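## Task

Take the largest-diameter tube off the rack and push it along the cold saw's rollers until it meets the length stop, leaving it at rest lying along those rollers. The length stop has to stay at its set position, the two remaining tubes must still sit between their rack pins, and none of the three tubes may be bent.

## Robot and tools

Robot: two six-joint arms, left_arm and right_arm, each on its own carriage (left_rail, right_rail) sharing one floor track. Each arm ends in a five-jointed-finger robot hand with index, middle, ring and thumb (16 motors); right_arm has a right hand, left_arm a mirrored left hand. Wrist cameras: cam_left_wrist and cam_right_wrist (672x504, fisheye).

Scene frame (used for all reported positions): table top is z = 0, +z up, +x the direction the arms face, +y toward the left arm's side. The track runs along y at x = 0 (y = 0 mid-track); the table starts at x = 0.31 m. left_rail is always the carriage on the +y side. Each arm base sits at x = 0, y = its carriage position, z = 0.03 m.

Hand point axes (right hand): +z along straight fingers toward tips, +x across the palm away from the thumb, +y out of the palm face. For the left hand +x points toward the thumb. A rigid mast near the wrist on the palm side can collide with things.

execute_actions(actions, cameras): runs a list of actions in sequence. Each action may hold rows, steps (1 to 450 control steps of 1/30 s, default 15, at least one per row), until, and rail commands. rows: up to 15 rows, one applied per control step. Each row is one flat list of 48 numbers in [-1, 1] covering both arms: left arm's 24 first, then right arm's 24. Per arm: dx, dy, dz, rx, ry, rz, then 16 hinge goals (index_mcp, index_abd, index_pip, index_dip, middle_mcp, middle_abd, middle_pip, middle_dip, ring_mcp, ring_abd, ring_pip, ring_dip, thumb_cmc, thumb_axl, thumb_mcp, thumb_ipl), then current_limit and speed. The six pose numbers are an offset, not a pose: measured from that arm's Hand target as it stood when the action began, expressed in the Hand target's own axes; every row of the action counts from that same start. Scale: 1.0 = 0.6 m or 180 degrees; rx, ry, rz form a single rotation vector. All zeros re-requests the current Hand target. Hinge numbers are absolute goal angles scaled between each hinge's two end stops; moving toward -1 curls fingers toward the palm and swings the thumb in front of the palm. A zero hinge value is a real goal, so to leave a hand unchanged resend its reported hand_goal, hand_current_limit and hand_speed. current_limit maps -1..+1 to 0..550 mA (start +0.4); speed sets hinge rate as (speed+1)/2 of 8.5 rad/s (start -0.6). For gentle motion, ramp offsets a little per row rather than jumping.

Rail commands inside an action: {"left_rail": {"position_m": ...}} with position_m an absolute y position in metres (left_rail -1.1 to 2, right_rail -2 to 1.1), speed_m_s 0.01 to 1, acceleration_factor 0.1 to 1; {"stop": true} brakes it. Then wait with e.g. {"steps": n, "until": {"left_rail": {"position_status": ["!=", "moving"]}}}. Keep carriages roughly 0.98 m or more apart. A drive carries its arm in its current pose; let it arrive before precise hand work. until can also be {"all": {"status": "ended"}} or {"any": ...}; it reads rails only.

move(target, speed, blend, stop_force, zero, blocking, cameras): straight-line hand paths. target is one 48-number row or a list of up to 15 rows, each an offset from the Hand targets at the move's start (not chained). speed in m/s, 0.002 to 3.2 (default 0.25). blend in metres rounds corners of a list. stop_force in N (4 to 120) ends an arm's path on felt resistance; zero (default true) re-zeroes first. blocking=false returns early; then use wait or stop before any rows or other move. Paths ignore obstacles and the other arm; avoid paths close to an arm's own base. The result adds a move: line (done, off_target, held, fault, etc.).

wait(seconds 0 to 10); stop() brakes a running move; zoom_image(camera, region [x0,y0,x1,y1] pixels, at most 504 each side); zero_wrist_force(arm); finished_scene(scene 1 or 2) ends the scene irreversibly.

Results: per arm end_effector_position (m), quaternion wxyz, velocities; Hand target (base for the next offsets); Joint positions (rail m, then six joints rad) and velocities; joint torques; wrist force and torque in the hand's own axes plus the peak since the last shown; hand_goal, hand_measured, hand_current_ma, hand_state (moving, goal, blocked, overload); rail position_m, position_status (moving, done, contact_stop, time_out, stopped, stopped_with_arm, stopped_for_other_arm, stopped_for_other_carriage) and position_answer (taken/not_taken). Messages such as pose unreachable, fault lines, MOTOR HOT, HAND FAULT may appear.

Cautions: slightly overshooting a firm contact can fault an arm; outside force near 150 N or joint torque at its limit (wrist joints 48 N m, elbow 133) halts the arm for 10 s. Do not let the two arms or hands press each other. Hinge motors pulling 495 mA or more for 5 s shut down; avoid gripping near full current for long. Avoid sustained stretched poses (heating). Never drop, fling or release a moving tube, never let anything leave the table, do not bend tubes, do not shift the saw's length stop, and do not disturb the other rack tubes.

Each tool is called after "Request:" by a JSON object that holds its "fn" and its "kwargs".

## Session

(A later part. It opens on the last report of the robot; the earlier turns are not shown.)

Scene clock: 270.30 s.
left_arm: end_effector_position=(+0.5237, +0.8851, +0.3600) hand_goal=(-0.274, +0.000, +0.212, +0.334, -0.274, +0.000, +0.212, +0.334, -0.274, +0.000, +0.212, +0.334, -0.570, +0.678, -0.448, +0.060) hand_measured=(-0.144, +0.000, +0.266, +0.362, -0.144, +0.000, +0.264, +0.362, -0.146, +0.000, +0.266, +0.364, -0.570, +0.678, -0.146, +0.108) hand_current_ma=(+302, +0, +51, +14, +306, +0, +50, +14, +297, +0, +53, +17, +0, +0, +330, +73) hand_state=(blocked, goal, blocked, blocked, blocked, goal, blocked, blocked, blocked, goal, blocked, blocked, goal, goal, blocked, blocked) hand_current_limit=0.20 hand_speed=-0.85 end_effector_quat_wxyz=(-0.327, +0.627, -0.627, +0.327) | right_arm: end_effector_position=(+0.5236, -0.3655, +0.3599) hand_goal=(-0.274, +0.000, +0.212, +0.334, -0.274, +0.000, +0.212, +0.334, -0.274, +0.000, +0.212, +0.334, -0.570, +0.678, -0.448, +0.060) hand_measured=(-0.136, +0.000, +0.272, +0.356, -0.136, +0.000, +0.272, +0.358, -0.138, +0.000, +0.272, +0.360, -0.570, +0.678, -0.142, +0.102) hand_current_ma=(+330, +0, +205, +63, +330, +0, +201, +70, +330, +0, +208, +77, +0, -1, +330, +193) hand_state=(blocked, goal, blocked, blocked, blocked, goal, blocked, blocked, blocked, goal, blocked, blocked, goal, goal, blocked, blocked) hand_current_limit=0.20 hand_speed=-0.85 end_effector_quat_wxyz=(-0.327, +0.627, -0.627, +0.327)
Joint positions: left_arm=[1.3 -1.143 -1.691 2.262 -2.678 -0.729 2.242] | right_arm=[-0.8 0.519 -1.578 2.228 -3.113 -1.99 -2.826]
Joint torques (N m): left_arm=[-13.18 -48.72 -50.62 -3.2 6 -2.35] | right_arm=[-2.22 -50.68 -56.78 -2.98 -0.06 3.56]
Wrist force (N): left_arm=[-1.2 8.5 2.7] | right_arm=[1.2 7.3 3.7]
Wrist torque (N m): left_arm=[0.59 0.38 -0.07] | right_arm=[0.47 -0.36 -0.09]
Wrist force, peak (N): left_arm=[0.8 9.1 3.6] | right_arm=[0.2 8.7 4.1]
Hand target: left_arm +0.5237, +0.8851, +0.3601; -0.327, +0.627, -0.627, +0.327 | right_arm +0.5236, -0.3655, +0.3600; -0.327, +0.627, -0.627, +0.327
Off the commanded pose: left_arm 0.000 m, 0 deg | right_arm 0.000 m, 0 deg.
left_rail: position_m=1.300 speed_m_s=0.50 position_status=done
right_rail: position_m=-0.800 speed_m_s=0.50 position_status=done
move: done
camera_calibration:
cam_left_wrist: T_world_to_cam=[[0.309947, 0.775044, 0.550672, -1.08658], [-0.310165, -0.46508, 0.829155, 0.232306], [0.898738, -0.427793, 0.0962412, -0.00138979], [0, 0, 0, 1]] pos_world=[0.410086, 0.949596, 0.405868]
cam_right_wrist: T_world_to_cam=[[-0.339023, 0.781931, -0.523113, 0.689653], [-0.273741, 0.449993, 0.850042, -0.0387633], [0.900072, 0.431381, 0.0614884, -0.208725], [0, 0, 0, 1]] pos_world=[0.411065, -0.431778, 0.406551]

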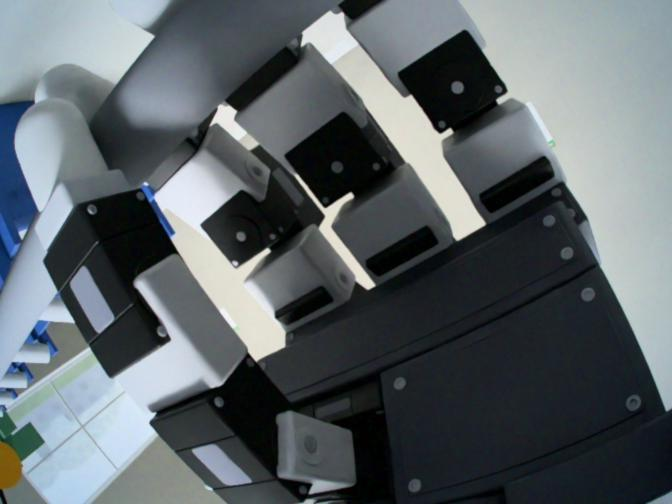

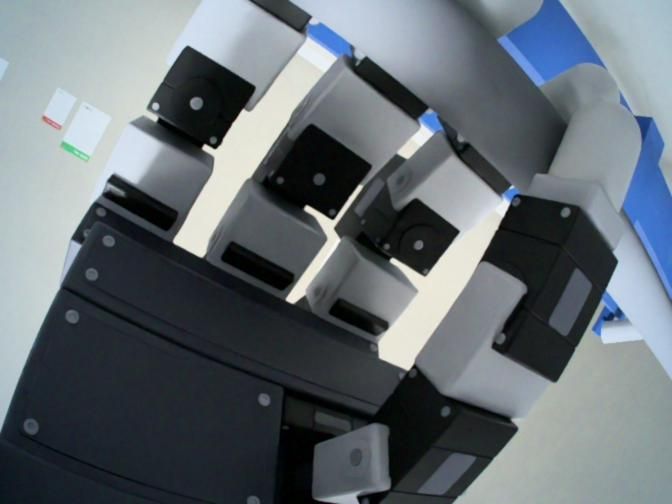

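Request:
{"fn": "move", "kwargs": {"target": [0.4167,-0.2085,0.341,-0.0833,0,0,-0.274,0,0.212,0.333,-0.274,0,0.212,0.333,-0.274,0,0.212,0.333,-0.571,0.678,-0.449,0.059,0.2,-0.85,0.4167,-0.2085,0.341,-0.0833,0,0,-0.274,0,0.212,0.333,-0.274,0,0.212,0.333,-0.274,0,0.212,0.333,-0.571,0.678,-0.449,0.059,0.2,-0.85], "speed": 0.13, "cameras": ["all"]}}

Scene clock: 281.87 s.
left_arm: end_effector_position=(+0.7632, +0.6353, +0.3454) hand_goal=(-0.274, +0.000, +0.212, +0.334, -0.274, +0.000, +0.212, +0.334, -0.274, +0.000, +0.212, +0.334, -0.570, +0.678, -0.448, +0.060) hand_measured=(-0.144, +0.000, +0.266, +0.362, -0.144, +0.000, +0.264, +0.362, -0.146, +0.000, +0.266, +0.364, -0.570, +0.678, -0.146, +0.108) hand_current_ma=(+300, +0, +51, +14, +304, +0, +50, +14, +297, +0, +53, +17, +0, +0, +330, +73) hand_state=(blocked, goal, blocked, blocked, blocked, goal, blocked, blocked, blocked, goal, blocked, blocked, goal, goal, blocked, blocked) hand_current_limit=0.20 hand_speed=-0.85 end_effector_quat_wxyz=(-0.242, +0.665, -0.664, +0.242) | right_arm: end_effector_position=(+0.7628, -0.6156, +0.3454) hand_goal=(-0.274, +0.000, +0.212, +0.334, -0.274, +0.000, +0.212, +0.334, -0.274, +0.000, +0.212, +0.334, -0.570, +0.678, -0.448, +0.060) hand_measured=(-0.138, -0.002, +0.272, +0.356, -0.136, -0.002, +0.272, +0.358, -0.138, -0.002, +0.272, +0.358, -0.572, +0.678, -0.142, +0.102) hand_current_ma=(+330, -2, +205, +63, +330, -1, +201, +69, +330, -1, +208, +70, -1, +1, +330, +193) hand_state=(blocked, goal, blocked, blocked, blocked, goal, blocked, blocked, blocked, goal, blocked, blocked, goal, goal, blocked, blocked) hand_current_limit=0.20 hand_speed=-0.85 end_effector_quat_wxyz=(-0.242, +0.664, -0.664, +0.242)
Joint positions: left_arm=[1.3 -0.953 -1.103 1.5 -2.421 -1.018 2.318] | right_arm=[-0.8 -0.018 -1.422 1.984 -2.832 -1.559 -3.156]
Joint torques (N m): left_arm=[8.57 -62.76 -55.1 -3.61 -3.01 -1.18] | right_arm=[-18.08 -46.87 -58.25 -3.08 2.16 -3.14]
Wrist force (N): left_arm=[-1.7 6.3 4.9] | right_arm=[1.6 5.9 5.2]
Wrist torque (N m): left_arm=[0.50 0.48 -0.23] | right_arm=[0.60 -0.34 0.11]
Wrist force, peak (N): left_arm=[-2.4 9.3 2.5] | right_arm=[-2.5 7.6 4.1]
Hand target: left_arm +0.7632, +0.6352, +0.3454; -0.242, +0.665, -0.664, +0.242 | right_arm +0.7629, -0.6156, +0.3454; -0.242, +0.664, -0.664, +0.242
Off the commanded pose: left_arm 0.000 m, 0 deg | right_arm 0.000 m, 0 deg.
left_rail: position_m=1.300 speed_m_s=0.50 position_status=done
right_rail: position_m=-0.800 speed_m_s=0.50 position_status=done
move: done
camera_calibration:
cam_left_wrist: T_world_to_cam=[[0.441897, 0.775053, 0.451686, -1.0256], [-0.0851759, -0.464989, 0.88121, 0.0127784], [0.893013, -0.427877, -0.139461, -0.236146], [0, 0, 0, 1]] pos_world=[0.665181, 0.699796, 0.419057]
cam_right_wrist: T_world_to_cam=[[-0.462619, 0.782042, -0.417605, 1.01665], [-0.0444573, 0.449985, 0.891929, -0.0377039], [0.885442, 0.431189, -0.173404, -0.223153], [0, 0, 0, 1]] pos_world=[0.666236, -0.681878, 0.419493]

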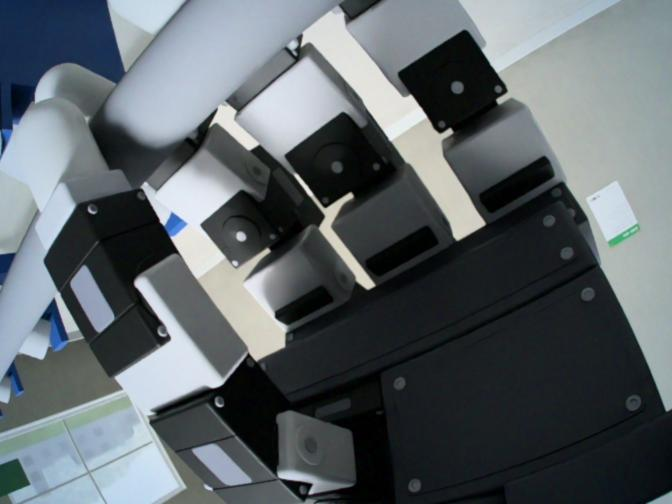

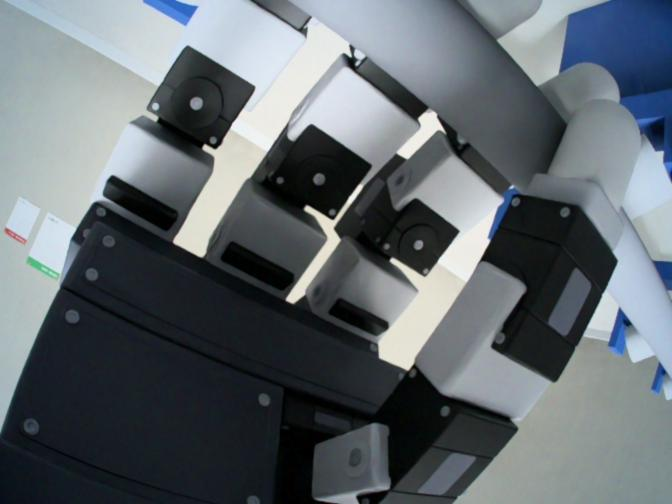

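Request:
{"fn": "move", "kwargs": {"target": [-0.05,0.0536,0.0638,0,0,0,-0.274,0,0.212,0.333,-0.274,0,0.212,0.333,-0.274,0,0.212,0.333,-0.571,0.678,-0.449,0.059,0.2,-0.85,-0.05,0.0536,0.0638,0,0,0,-0.274,0,0.212,0.333,-0.274,0,0.212,0.333,-0.274,0,0.212,0.333,-0.571,0.678,-0.449,0.059,0.2,-0.85], "speed": 0.1}}

Request:
{"fn": "move", "kwargs": {"target": [0,0.0643,0.0766,0,0,0,-0.274,0,0.212,0.333,-0.274,0,0.212,0.333,-0.274,0,0.212,0.333,-0.571,0.678,-0.449,0.059,0.2,-0.85,0,0.0643,0.0766,0,0,0,-0.274,0,0.212,0.333,-0.274,0,0.212,0.333,-0.274,0,0.212,0.333,-0.571,0.678,-0.449,0.059,0.2,-0.85], "speed": 0.03, "stop_force": 5, "cameras": ["all"]}}

Scene clock: 294.47 s.
left_arm: end_effector_position=(+0.7632, +0.6651, +0.2955) hand_goal=(-0.274, +0.000, +0.212, +0.334, -0.274, +0.000, +0.212, +0.334, -0.274, +0.000, +0.212, +0.334, -0.570, +0.678, -0.448, +0.060) hand_measured=(-0.144, +0.000, +0.266, +0.362, -0.144, +0.000, +0.264, +0.362, -0.146, +0.000, +0.266, +0.364, -0.572, +0.678, -0.146, +0.108) hand_current_ma=(+300, +0, +51, +14, +304, +0, +50, +14, +297, +0, +53, +17, +0, +0, +330, +73) hand_state=(blocked, goal, blocked, blocked, blocked, goal, blocked, blocked, blocked, goal, blocked, blocked, goal, goal, blocked, blocked) hand_current_limit=0.20 hand_speed=-0.85 end_effector_quat_wxyz=(-0.242, +0.665, -0.664, +0.242) | right_arm: end_effector_position=(+0.7629, -0.5857, +0.2955) hand_goal=(-0.274, +0.000, +0.212, +0.334, -0.274, +0.000, +0.212, +0.334, -0.274, +0.000, +0.212, +0.334, -0.570, +0.678, -0.448, +0.060) hand_measured=(-0.138, +0.000, +0.272, +0.356, -0.136, +0.000, +0.272, +0.358, -0.138, +0.000, +0.272, +0.358, -0.570, +0.678, -0.142, +0.102) hand_current_ma=(+330, +0, +205, +63, +330, +0, +201, +68, +330, +0, +208, +70, -1, +1, +330, +193) hand_state=(blocked, goal, blocked, blocked, blocked, goal, blocked, blocked, blocked, goal, blocked, blocked, goal, goal, blocked, blocked) hand_current_limit=0.20 hand_speed=-0.85 end_effector_quat_wxyz=(-0.242, +0.664, -0.664, +0.242)
Joint positions: left_arm=[1.3 -0.934 -1.097 1.59 -2.527 -1.027 2.339] | right_arm=[-0.8 0.026 -1.359 2.013 -2.924 -1.588 -3.122]
Joint torques (N m): left_arm=[8.93 -61.24 -39.41 -7.84 -2.93 1.86] | right_arm=[18.77 -49.82 -29.59 -10.04 -2.22 3.73]
Wrist force (N): left_arm=[-0.3 6.1 5.1] | right_arm=[0.5 6.1 4.9]
Wrist torque (N m): left_arm=[0.48 0.46 -0.20] | right_arm=[0.62 -0.29 -0.24]
Wrist force, peak (N): left_arm=[0.1 7.1 6.0] | right_arm=[-0.9 7.0 5.8]
Hand target: left_arm +0.7632, +0.6652, +0.2954; -0.242, +0.665, -0.664, +0.242 | right_arm +0.7629, -0.5856, +0.2954; -0.242, +0.664, -0.664, +0.242
Off the commanded pose: left_arm 0.000 m, 0 deg | right_arm 0.000 m, 0 deg.
left_rail: position_m=1.300 speed_m_s=0.50 position_status=done
right_rail: position_m=-0.800 speed_m_s=0.50 position_status=done
move: done

Scene clock: 297.27 s.
left_arm: end_effector_position=(+0.7632, +0.6652, +0.2513) hand_goal=(-0.274, +0.000, +0.212, +0.334, -0.274, +0.000, +0.212, +0.334, -0.274, +0.000, +0.212, +0.334, -0.570, +0.678, -0.448, +0.060) hand_measured=(-0.176, +0.000, +0.258, +0.346, -0.182, +0.000, +0.252, +0.342, -0.184, +0.000, +0.258, +0.342, -0.572, +0.678, -0.208, +0.104) hand_current_ma=(+181, +0, +38, +3, +160, +0, +29, +1, +152, +0, +38, +2, +0, +0, +330, +63) hand_state=(blocked, goal, blocked, goal, blocked, goal, blocked, goal, blocked, goal, blocked, goal, goal, goal, blocked, blocked) hand_current_limit=0.20 hand_speed=-0.85 end_effector_quat_wxyz=(-0.242, +0.665, -0.664, +0.242) | right_arm: end_effector_position=(+0.7629, -0.5856, +0.2504) hand_goal=(-0.274, +0.000, +0.212, +0.334, -0.274, +0.000, +0.212, +0.334, -0.274, +0.000, +0.212, +0.334, -0.570, +0.678, -0.448, +0.060) hand_measured=(-0.170, +0.000, +0.254, +0.342, -0.176, +0.000, +0.248, +0.340, -0.180, +0.000, +0.258, +0.342, -0.570, +0.678, -0.198, +0.082) hand_current_ma=(+330, +0, +136, +16, +330, +0, +112, +14, +330, +0, +148, +16, -1, +1, +330, +86) hand_state=(blocked, goal, blocked, goal, blocked, goal, blocked, goal, blocked, goal, blocked, goal, goal, goal, blocked, blocked) hand_current_limit=0.20 hand_speed=-0.85 end_effector_quat_wxyz=(-0.242, +0.664, -0.664, +0.242)
Joint positions: left_arm=[1.3 -0.934 -1.06 1.621 -2.595 -1.027 2.339] | right_arm=[-0.8 0.026 -1.306 2.046 -3.009 -1.588 -3.122]
Joint torques (N m): left_arm=[5.92 -98.54 -50.19 -3.59 -1.73 1.41] | right_arm=[9.52 -70.07 -53.14 -2.79 -1.37 1.23]
Wrist force (N): left_arm=[-0.5 6.5 4.8] | right_arm=[1.1 6.0 5.2]
Wrist torque (N m): left_arm=[0.51 0.48 -0.22] | right_arm=[0.51 -0.49 -0.01]
Wrist force, peak (N): left_arm=[-0.4 6.6 5.2] | right_arm=[0.5 6.6 5.3]
Hand target: left_arm +0.7632, +0.6652, +0.2513; -0.242, +0.665, -0.664, +0.242 (not the last commanded pose) | right_arm +0.7629, -0.5856, +0.2504; -0.242, +0.664, -0.664, +0.242 (not the last commanded pose)
Off the commanded pose: left_arm 0.016 m, 0 deg | right_arm 0.015 m, 0 deg.
left_rail: position_m=1.300 speed_m_s=0.50 position_status=done
right_rail: position_m=-0.800 speed_m_s=0.50 position_status=done
move: contact (left_arm, right_arm)
camera_calibration:
cam_left_wrist: T_world_to_cam=[[0.441872, 0.775087, 0.451652, -1.00636], [-0.0850362, -0.465012, 0.881211, 0.109447], [0.893039, -0.427789, -0.139565, -0.236599], [0, 0, 0, 1]] pos_world=[0.665281, 0.729696, 0.325057]
cam_right_wrist: T_world_to_cam=[[-0.462697, 0.782048, -0.417508, 0.95359], [-0.0442563, 0.44999, 0.891937, 0.0334009], [0.885411, 0.431174, -0.173598, -0.252577], [0, 0, 0, 1]] pos_world=[0.666336, -0.651878, 0.324493]

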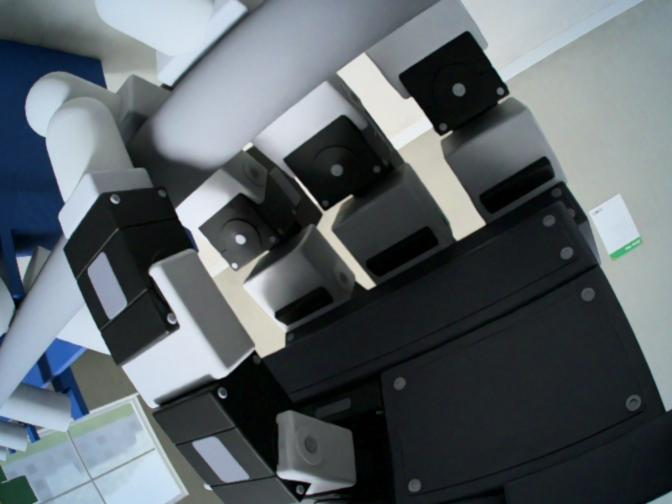

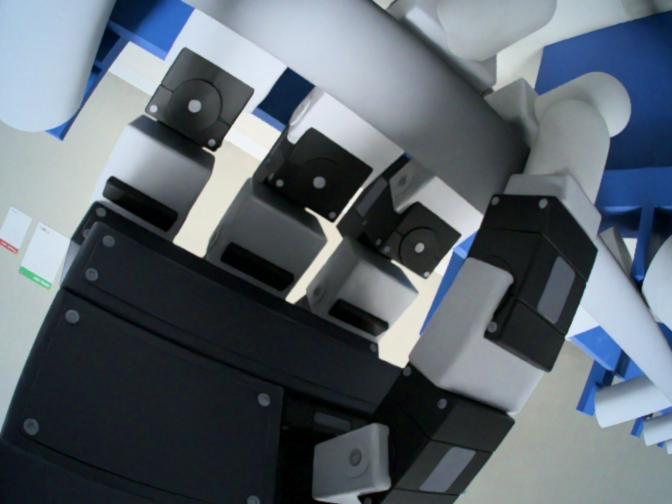

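Request:
{"fn": "execute_actions", "kwargs": {"actions": [{"rows":[[0,0,0,0,0,0,-0.14,0,0.28,0.37,-0.14,0,0.28,0.37,-0.14,0,0.28,0.37,-0.571,0.678,-0.15,0.11,0.2,-0.9,0,0,0,0,0,0,-0.14,0,0.28,0.37,-0.14,0,0.28,0.37,-0.14,0,0.28,0.37,-0.571,0.678,-0.15,0.11,0.2,-0.9]],"steps":20},{"rows":[[0,0,0,0,0,0,0.342,0,0.431,0.551,0.342,0,0.431,0.551,0.342,0,0.431,0.551,-0.571,0.678,0.0,0.168,0.3,-0.85,0,0,0,0,0,0,0.342,0,0.431,0.551,0.342,0,0.431,0.551,0.342,0,0.431,0.551,-0.571,0.678,0.0,0.168,0.3,-0.85]],"steps":45}], "cameras": ["all"]}}

Scene clock: 308.70 s.
left_arm: end_effector_position=(+0.7632, +0.6652, +0.2514) hand_goal=(+0.342, +0.000, +0.432, +0.552, +0.342, +0.000, +0.432, +0.552, +0.342, +0.000, +0.432, +0.552, -0.570, +0.678, +0.000, +0.168) hand_measured=(+0.334, +0.000, +0.430, +0.550, +0.334, +0.000, +0.430, +0.550, +0.336, +0.000, +0.430, +0.550, -0.572, +0.678, -0.006, +0.164) hand_current_ma=(-1, +0, +0, +0, -1, +0, +0, +0, -1, +0, +0, +0, +0, +0, -1, +0) hand_state=(goal, goal, goal, goal, goal, goal, goal, goal, goal, goal, goal, goal, goal, goal, goal, goal) hand_current_limit=0.30 hand_speed=-0.85 end_effector_quat_wxyz=(-0.242, +0.665, -0.664, +0.242) | right_arm: end_effector_position=(+0.7629, -0.5857, +0.2504) hand_goal=(+0.342, +0.000, +0.432, +0.552, +0.342, +0.000, +0.432, +0.552, +0.342, +0.000, +0.432, +0.552, -0.570, +0.678, +0.000, +0.168) hand_measured=(+0.336, +0.000, +0.430, +0.550, +0.334, +0.000, +0.430, +0.550, +0.336, +0.000, +0.430, +0.550, -0.570, +0.678, -0.008, +0.166) hand_current_ma=(-15, +0, -4, -4, -19, +0, -4, -5, -15, +0, -4, -5, -1, +1, -21, -7) hand_state=(goal, goal, goal, goal, goal, goal, goal, goal, goal, goal, goal, goal, goal, goal, goal, goal) hand_current_limit=0.30 hand_speed=-0.85 end_effector_quat_wxyz=(-0.242, +0.664, -0.664, +0.242)
Joint positions: left_arm=[1.3 -0.934 -1.06 1.621 -2.595 -1.027 2.339] | right_arm=[-0.8 0.026 -1.306 2.046 -3.009 -1.588 -3.122]
Joint torques (N m): left_arm=[6.11 -66.53 -35.71 -4.65 3.71 1.2] | right_arm=[9.47 -48.99 -25.84 -3.84 -1.43 1.74]
Wrist force (N): left_arm=[0.0 1.5 -0.6] | right_arm=[0.3 1.0 -0.4]
Wrist torque (N m): left_arm=[0.22 0.04 -0.11] | right_arm=[0.24 -0.10 -0.20]
Wrist force, peak (N): left_arm=[-0.8 6.5 5.3] | right_arm=[0.7 6.1 5.5]
Hand target: left_arm +0.7632, +0.6652, +0.2513; -0.242, +0.665, -0.664, +0.242 | right_arm +0.7629, -0.5857, +0.2504; -0.242, +0.664, -0.664, +0.242
Off the commanded pose: left_arm 0.000 m, 0 deg | right_arm 0.000 m, 0 deg.
left_rail: position_m=1.300 speed_m_s=0.50 position_status=done
right_rail: position_m=-0.800 speed_m_s=0.50 position_status=done
camera_calibration:
cam_left_wrist: T_world_to_cam=[[0.441872, 0.775087, 0.451652, -1.00636], [-0.0850362, -0.465012, 0.881211, 0.109447], [0.893039, -0.427789, -0.139565, -0.236599], [0, 0, 0, 1]] pos_world=[0.665281, 0.729696, 0.325057]
cam_right_wrist: T_world_to_cam=[[-0.46266, 0.782066, -0.417515, 0.953579], [-0.0443351, 0.449951, 0.891952, 0.0334232], [0.885427, 0.431181, -0.173501, -0.252614], [0, 0, 0, 1]] pos_world=[0.666336, -0.651878, 0.324493]

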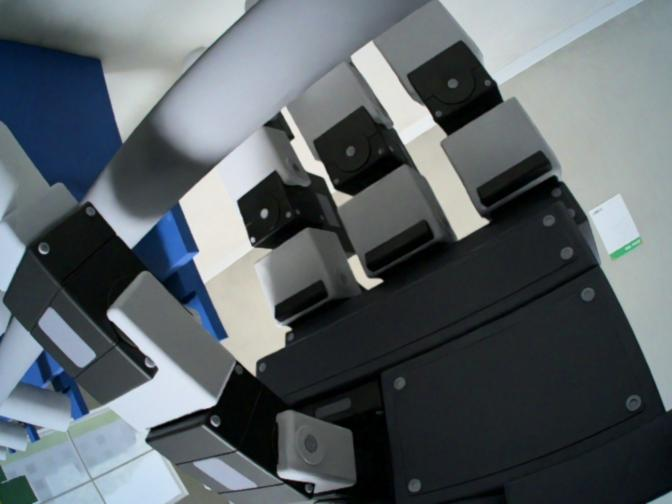

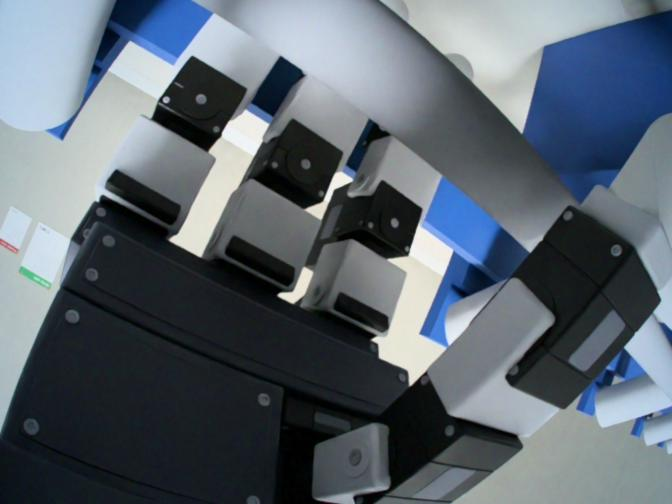

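Request:
{"fn": "move", "kwargs": {"target": [[0,-0.2679,-0.3192,0,0,0,0.342,0,0.431,0.551,0.342,0,0.431,0.551,0.342,0,0.431,0.551,-0.571,0.678,0.0,0.168,0.3,-0.6,0,-0.2679,-0.3192,0,0,0,0.342,0,0.431,0.551,0.342,0,0.431,0.551,0.342,0,0.431,0.551,-0.571,0.678,0.0,0.168,0.3,-0.6],[-1.0,-0.2679,-0.3192,-0.1736,-0.1736,-0.477,0.342,0,0.431,0.551,0.342,0,0.431,0.551,0.342,0,0.431,0.551,-0.571,0.678,0.0,0.168,0.3,-0.6,0.1667,-0.1631,-0.8425,-0.174,0.174,0.478,0.342,0,0.431,0.551,0.342,0,0.431,0.551,0.342,0,0.431,0.551,-0.571,0.678,0.0,0.168,0.3,-0.6]], "speed": [0.2, 0.4], "blend": [0.03, 0], "cameras": ["all"]}}

Scene clock: 336.37 s.
left_arm: end_effector_position=(+0.7627, +1.2651, +0.5013) hand_goal=(+0.342, +0.000, +0.432, +0.552, +0.342, +0.000, +0.432, +0.552, +0.342, +0.000, +0.432, +0.552, -0.570, +0.678, +0.000, +0.168) hand_measured=(+0.344, +0.000, +0.430, +0.550, +0.344, +0.000, +0.430, +0.550, +0.344, +0.000, +0.430, +0.550, -0.572, +0.678, -0.006, +0.164) hand_current_ma=(+0, +0, +0, +0, +0, +0, +0, +0, +0, +0, +0, +0, +0, +0, -1, +0) hand_state=(goal, goal, goal, goal, goal, goal, goal, goal, goal, goal, goal, goal, goal, goal, goal, goal) hand_current_limit=0.30 hand_speed=-0.60 end_effector_quat_wxyz=(+0.000, +1.000, -0.001, +0.001) | right_arm: end_effector_position=(+0.5127, -0.6854, +0.7004) hand_goal=(+0.342, +0.000, +0.432, +0.552, +0.342, +0.000, +0.432, +0.552, +0.342, +0.000, +0.432, +0.552, -0.570, +0.678, +0.000, +0.168) hand_measured=(+0.344, +0.000, +0.430, +0.550, +0.344, +0.000, +0.430, +0.550, +0.344, +0.000, +0.430, +0.550, -0.570, +0.678, -0.008, +0.166) hand_current_ma=(+3, +0, -2, -4, +3, +0, -2, -4, +3, +0, -2, -5, -1, +1, -21, -7) hand_state=(goal, goal, goal, goal, goal, goal, goal, goal, goal, goal, goal, goal, goal, goal, goal, goal) hand_current_limit=0.30 hand_speed=-0.60 end_effector_quat_wxyz=(+0.000, +0.000, +1.000, +0.000)
Joint positions: left_arm=[1.3 -0.17 -1.515 1.646 -1.703 -1.57 1.403] | right_arm=[-0.8 -0.302 -1.92 1.635 -1.287 -1.571 -1.872]
Joint torques (N m): left_arm=[8.72 -29.03 -51.66 -2.21 -4.73 -2] | right_arm=[-19.15 -23.88 -57 -1.6 2.27 3.39]
Wrist force (N): left_arm=[-0.2 -0.6 -0.2] | right_arm=[0.0 1.0 -0.6]
Wrist torque (N m): left_arm=[0.09 0.00 0.11] | right_arm=[0.35 -0.03 -0.19]
Wrist force, peak (N): left_arm=[0.0 2.8 0.5] | right_arm=[0.6 2.1 0.6]
Hand target: left_arm +0.7627, +1.2653, +0.5013; +0.000, +1.000, -0.001, +0.001 | right_arm +0.5126, -0.6854, +0.7004; +0.000, +0.001, +1.000, +0.000
Off the commanded pose: left_arm 0.000 m, 0 deg | right_arm 0.000 m, 0 deg.
left_rail: position_m=1.300 speed_m_s=0.50 position_status=done
right_rail: position_m=-0.800 speed_m_s=0.50 position_status=done
move: done
camera_calibration:
cam_left_wrist: T_world_to_cam=[[-0.773627, 0.630746, 0.0605096, -0.278226], [0.464773, 0.49995, 0.730778, -1.3966], [0.430683, 0.593473, -0.679928, -0.613081], [0, 0, 0, 1]] pos_world=[0.697901, 1.23757, 0.620587]
cam_right_wrist: T_world_to_cam=[[0.782623, 0.622126, -0.0214462, 0.0782535], [0.448813, -0.540054, 0.711975, -1.13942], [0.431356, -0.566833, -0.701877, 0.00886149], [0, 0, 0, 1]] pos_world=[0.446321, -0.65901, 0.819137]

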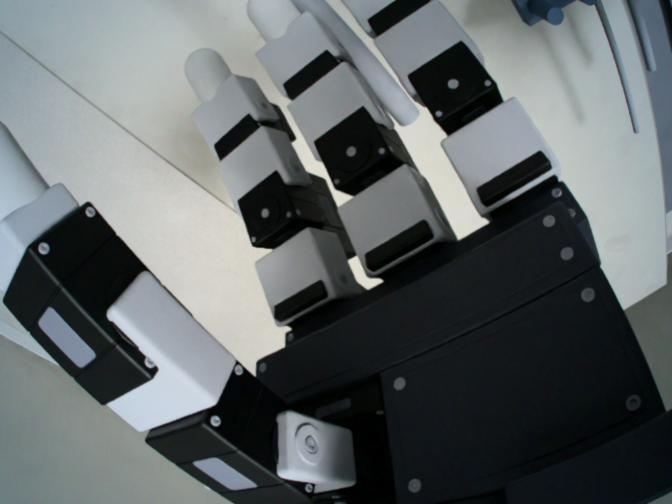

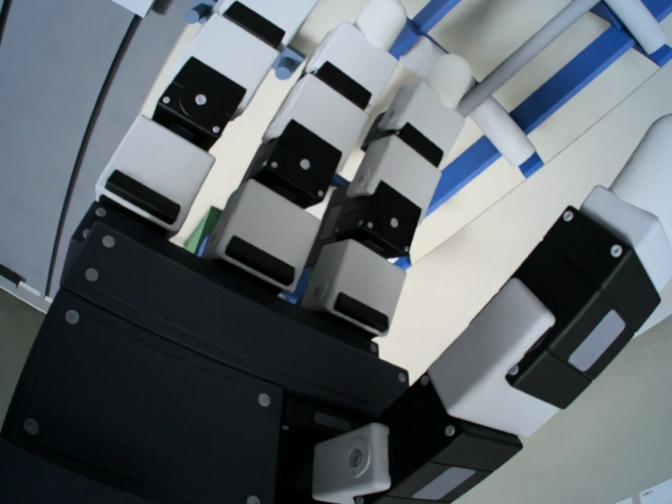

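Request:
{"fn": "move", "kwargs": {"target": [[-0.0045,-0.2745,0,0,0,0,0.754,0,0.576,0.696,0.754,0,0.576,0.696,0.754,0,0.576,0.696,0.714,0.678,0.226,0.168,0.3,-0.4,0.3495,-0.191,-0.411,0,0,0,0.98,0,0.576,0.696,0.98,0,0.576,0.696,0.98,0,0.576,0.696,-0.571,0.678,0.0,0.168,0.4,-0.4],[-0.0045,-0.2745,0.266,0,0,0,0.754,0,0.576,0.696,0.754,0,0.576,0.696,0.754,0,0.576,0.696,0.714,0.678,0.226,0.168,0.3,-0.4,0.3495,-0.191,-0.411,0,0,0,0.98,0,0.576,0.696,0.98,0,0.576,0.696,0.98,0,0.576,0.696,-0.571,0.678,0.0,0.168,0.4,-0.4]], "speed": 0.3, "blend": [0.01, 0]}}

Request:
{"fn": "execute_actions", "kwargs": {"actions": [{"right_rail":{"position_m":-1.8,"speed_m_s":0.5},"steps":200,"until":{"right_rail":{"position_status":["!=","moving"]}}},{"rows":[[0,0,0,0,0,0,0.754,0,0.576,0.696,0.754,0,0.576,0.696,0.754,0,0.576,0.696,0.714,0.678,0.226,0.168,0.3,-0.4,0,0,0,0,0,0,0.98,0,0.576,0.696,0.98,0,0.576,0.696,0.98,0,0.576,0.696,0.714,0.678,0.226,0.168,0.4,-0.3]],"steps":30}], "cameras": ["all"]}}

Request:
{"fn": "zoom_image", "kwargs": {"camera": "cam_right_wrist", "region": [400, 0, 652, 220]}}

Scene clock: 353.83 s.
left_arm: end_effector_position=(+0.7606, +1.4300, +0.3420) hand_goal=(+0.754, +0.000, +0.576, +0.696, +0.754, +0.000, +0.576, +0.696, +0.754, +0.000, +0.576, +0.696, +0.714, +0.678, +0.226, +0.168) hand_measured=(+0.750, +0.000, +0.574, +0.694, +0.750, +0.000, +0.574, +0.694, +0.750, +0.000, +0.574, +0.694, +0.712, +0.678, +0.216, +0.164) hand_current_ma=(+0, +0, +0, +0, +0, +0, +0, +0, +0, +0, +0, +0, +0, +0, -3, +0) hand_state=(goal, goal, goal, goal, goal, goal, goal, goal, goal, goal, goal, goal, goal, goal, goal, goal) hand_current_limit=0.30 hand_speed=-0.40 end_effector_quat_wxyz=(+0.000, +1.000, -0.001, +0.001) | right_arm: end_effector_position=(+0.3027, -0.7997, +0.9470) hand_goal=(+0.980, +0.000, +0.576, +0.696, +0.980, +0.000, +0.576, +0.696, +0.980, +0.000, +0.576, +0.696, -0.570, +0.678, +0.000, +0.168) hand_measured=(+0.972, +0.000, +0.572, +0.694, +0.970, +0.000, +0.572, +0.694, +0.972, +0.000, +0.572, +0.692, -0.570, +0.678, -0.008, +0.166) hand_current_ma=(-22, +0, -5, -4, -26, +0, -5, -5, -21, +0, -6, -5, -1, +1, -21, -7) hand_state=(goal, goal, goal, goal, goal, goal, goal, goal, goal, goal, goal, goal, goal, goal, goal, goal) hand_current_limit=0.40 hand_speed=-0.40 end_effector_quat_wxyz=(+0.000, +0.001, +1.000, +0.000)
Joint positions: left_arm=[1.3 0.055 -1.401 1.808 -1.979 -1.57 1.627] | right_arm=[-0.8 -0.932 -2.013 1.164 -0.722 -1.571 -2.501]
Joint torques (N m): left_arm=[9.51 -35.53 -35.25 -6.52 -4.51 2.17] | right_arm=[-17.42 13.13 -45.51 -1.46 2.12 -3.71]
Wrist force (N): left_arm=[-0.5 -0.6 -0.4] | right_arm=[0.6 1.0 -0.6]
Wrist torque (N m): left_arm=[-0.02 0.03 -0.05] | right_arm=[0.24 -0.07 0.26]
Wrist force, peak (N): left_arm=[-0.4 -1.3 -2.5] | right_arm=[-1.2 1.3 0.9]
Hand target: left_arm +0.7606, +1.4300, +0.3419; +0.000, +1.000, -0.001, +0.001 | right_arm +0.3027, -0.7997, +0.9470; +0.000, +0.001, +1.000, +0.000
Off the commanded pose: left_arm 0.000 m, 0 deg | right_arm 0.000 m, 0 deg.
left_rail: position_m=1.300 speed_m_s=0.50 position_status=done
right_rail: position_m=-0.800 speed_m_s=0.50 position_status=done
move: done

Scene clock: 358.00 s.
left_arm: end_effector_position=(+0.7606, +1.4301, +0.3419) hand_goal=(+0.754, +0.000, +0.576, +0.696, +0.754, +0.000, +0.576, +0.696, +0.754, +0.000, +0.576, +0.696, +0.714, +0.678, +0.226, +0.168) hand_measured=(+0.750, +0.000, +0.574, +0.694, +0.750, +0.000, +0.574, +0.694, +0.750, +0.000, +0.574, +0.694, +0.712, +0.678, +0.216, +0.164) hand_current_ma=(+0, +0, +0, +0, +0, +0, +0, +0, +0, +0, +0, +0, +0, +0, -3, +0) hand_state=(goal, goal, goal, goal, goal, goal, goal, goal, goal, goal, goal, goal, goal, goal, goal, goal) hand_current_limit=0.30 hand_speed=-0.40 end_effector_quat_wxyz=(+0.000, +1.000, -0.001, +0.001) | right_arm: end_effector_position=(+0.3027, -1.7997, +0.9470) hand_goal=(+0.980, +0.000, +0.576, +0.696, +0.980, +0.000, +0.576, +0.696, +0.980, +0.000, +0.576, +0.696, +0.714, +0.678, +0.226, +0.168) hand_measured=(+0.972, +0.000, +0.572, +0.694, +0.970, +0.000, +0.572, +0.694, +0.972, +0.000, +0.572, +0.692, +0.712, +0.678, +0.214, +0.166) hand_current_ma=(-22, +0, -5, -4, -26, +0, -5, -5, -21, +0, -6, -5, -4, +1, -41, -7) hand_state=(goal, goal, goal, goal, goal, goal, goal, goal, goal, goal, goal, goal, goal, goal, goal, goal) hand_current_limit=0.40 hand_speed=-0.30 end_effector_quat_wxyz=(+0.000, +0.001, +1.000, +0.000)
Joint positions: left_arm=[1.3 0.055 -1.401 1.808 -1.979 -1.57 1.627] | right_arm=[-1.8 -0.932 -2.013 1.164 -0.722 -1.571 -2.501]
Joint torques (N m): left_arm=[8.73 -34.28 -36.36 -6.21 -4.36 2.26] | right_arm=[-11.2 -5.15 -20.65 -3.93 -0.36 -3.49]
Wrist force (N): left_arm=[-0.3 -0.4 -0.3] | right_arm=[0.1 0.9 -0.6]
Wrist torque (N m): left_arm=[-0.01 0.01 -0.03] | right_arm=[0.18 0.04 0.23]
Wrist force, peak (N): left_arm=[-0.4 -0.8 -0.1] | right_arm=[0.3 1.8 -1.0]
Hand target: left_arm +0.7606, +1.4301, +0.3419; +0.000, +1.000, -0.001, +0.001 | right_arm +0.3027, -1.7997, +0.9470; +0.000, +0.001, +1.000, +0.000
Off the commanded pose: left_arm 0.000 m, 0 deg | right_arm 0.000 m, 0 deg.
left_rail: position_m=1.300 speed_m_s=0.50 position_status=done
right_rail: position_m=-1.800 speed_m_s=0.50 position_status=done
camera_calibration:
cam_left_wrist: T_world_to_cam=[[-0.77384, 0.630479, 0.0605687, -0.37372], [0.464696, 0.500166, 0.730679, -1.36178], [0.430383, 0.593575, -0.680029, -0.818309], [0, 0, 0, 1]] pos_world=[0.695801, 1.40247, 0.461187]
cam_right_wrist: T_world_to_cam=[[0.782778, 0.621929, -0.0215228, 0.940745], [0.448806, -0.540247, 0.711833, -1.82276], [0.431082, -0.566867, -0.702019, -0.358979], [0, 0, 0, 1]] pos_world=[0.236421, -1.77331, 1.06574]

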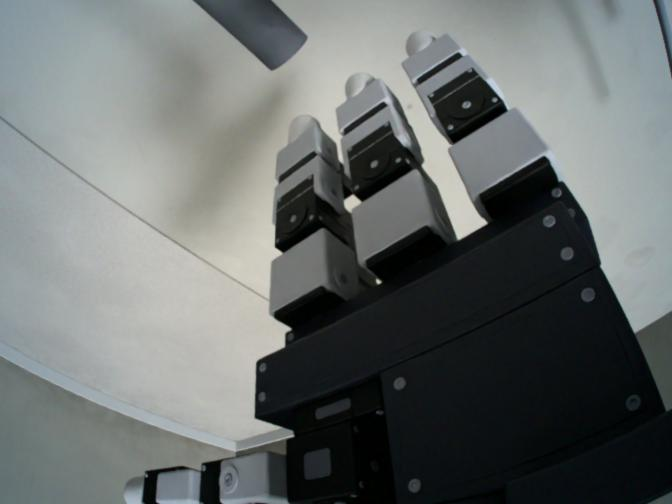

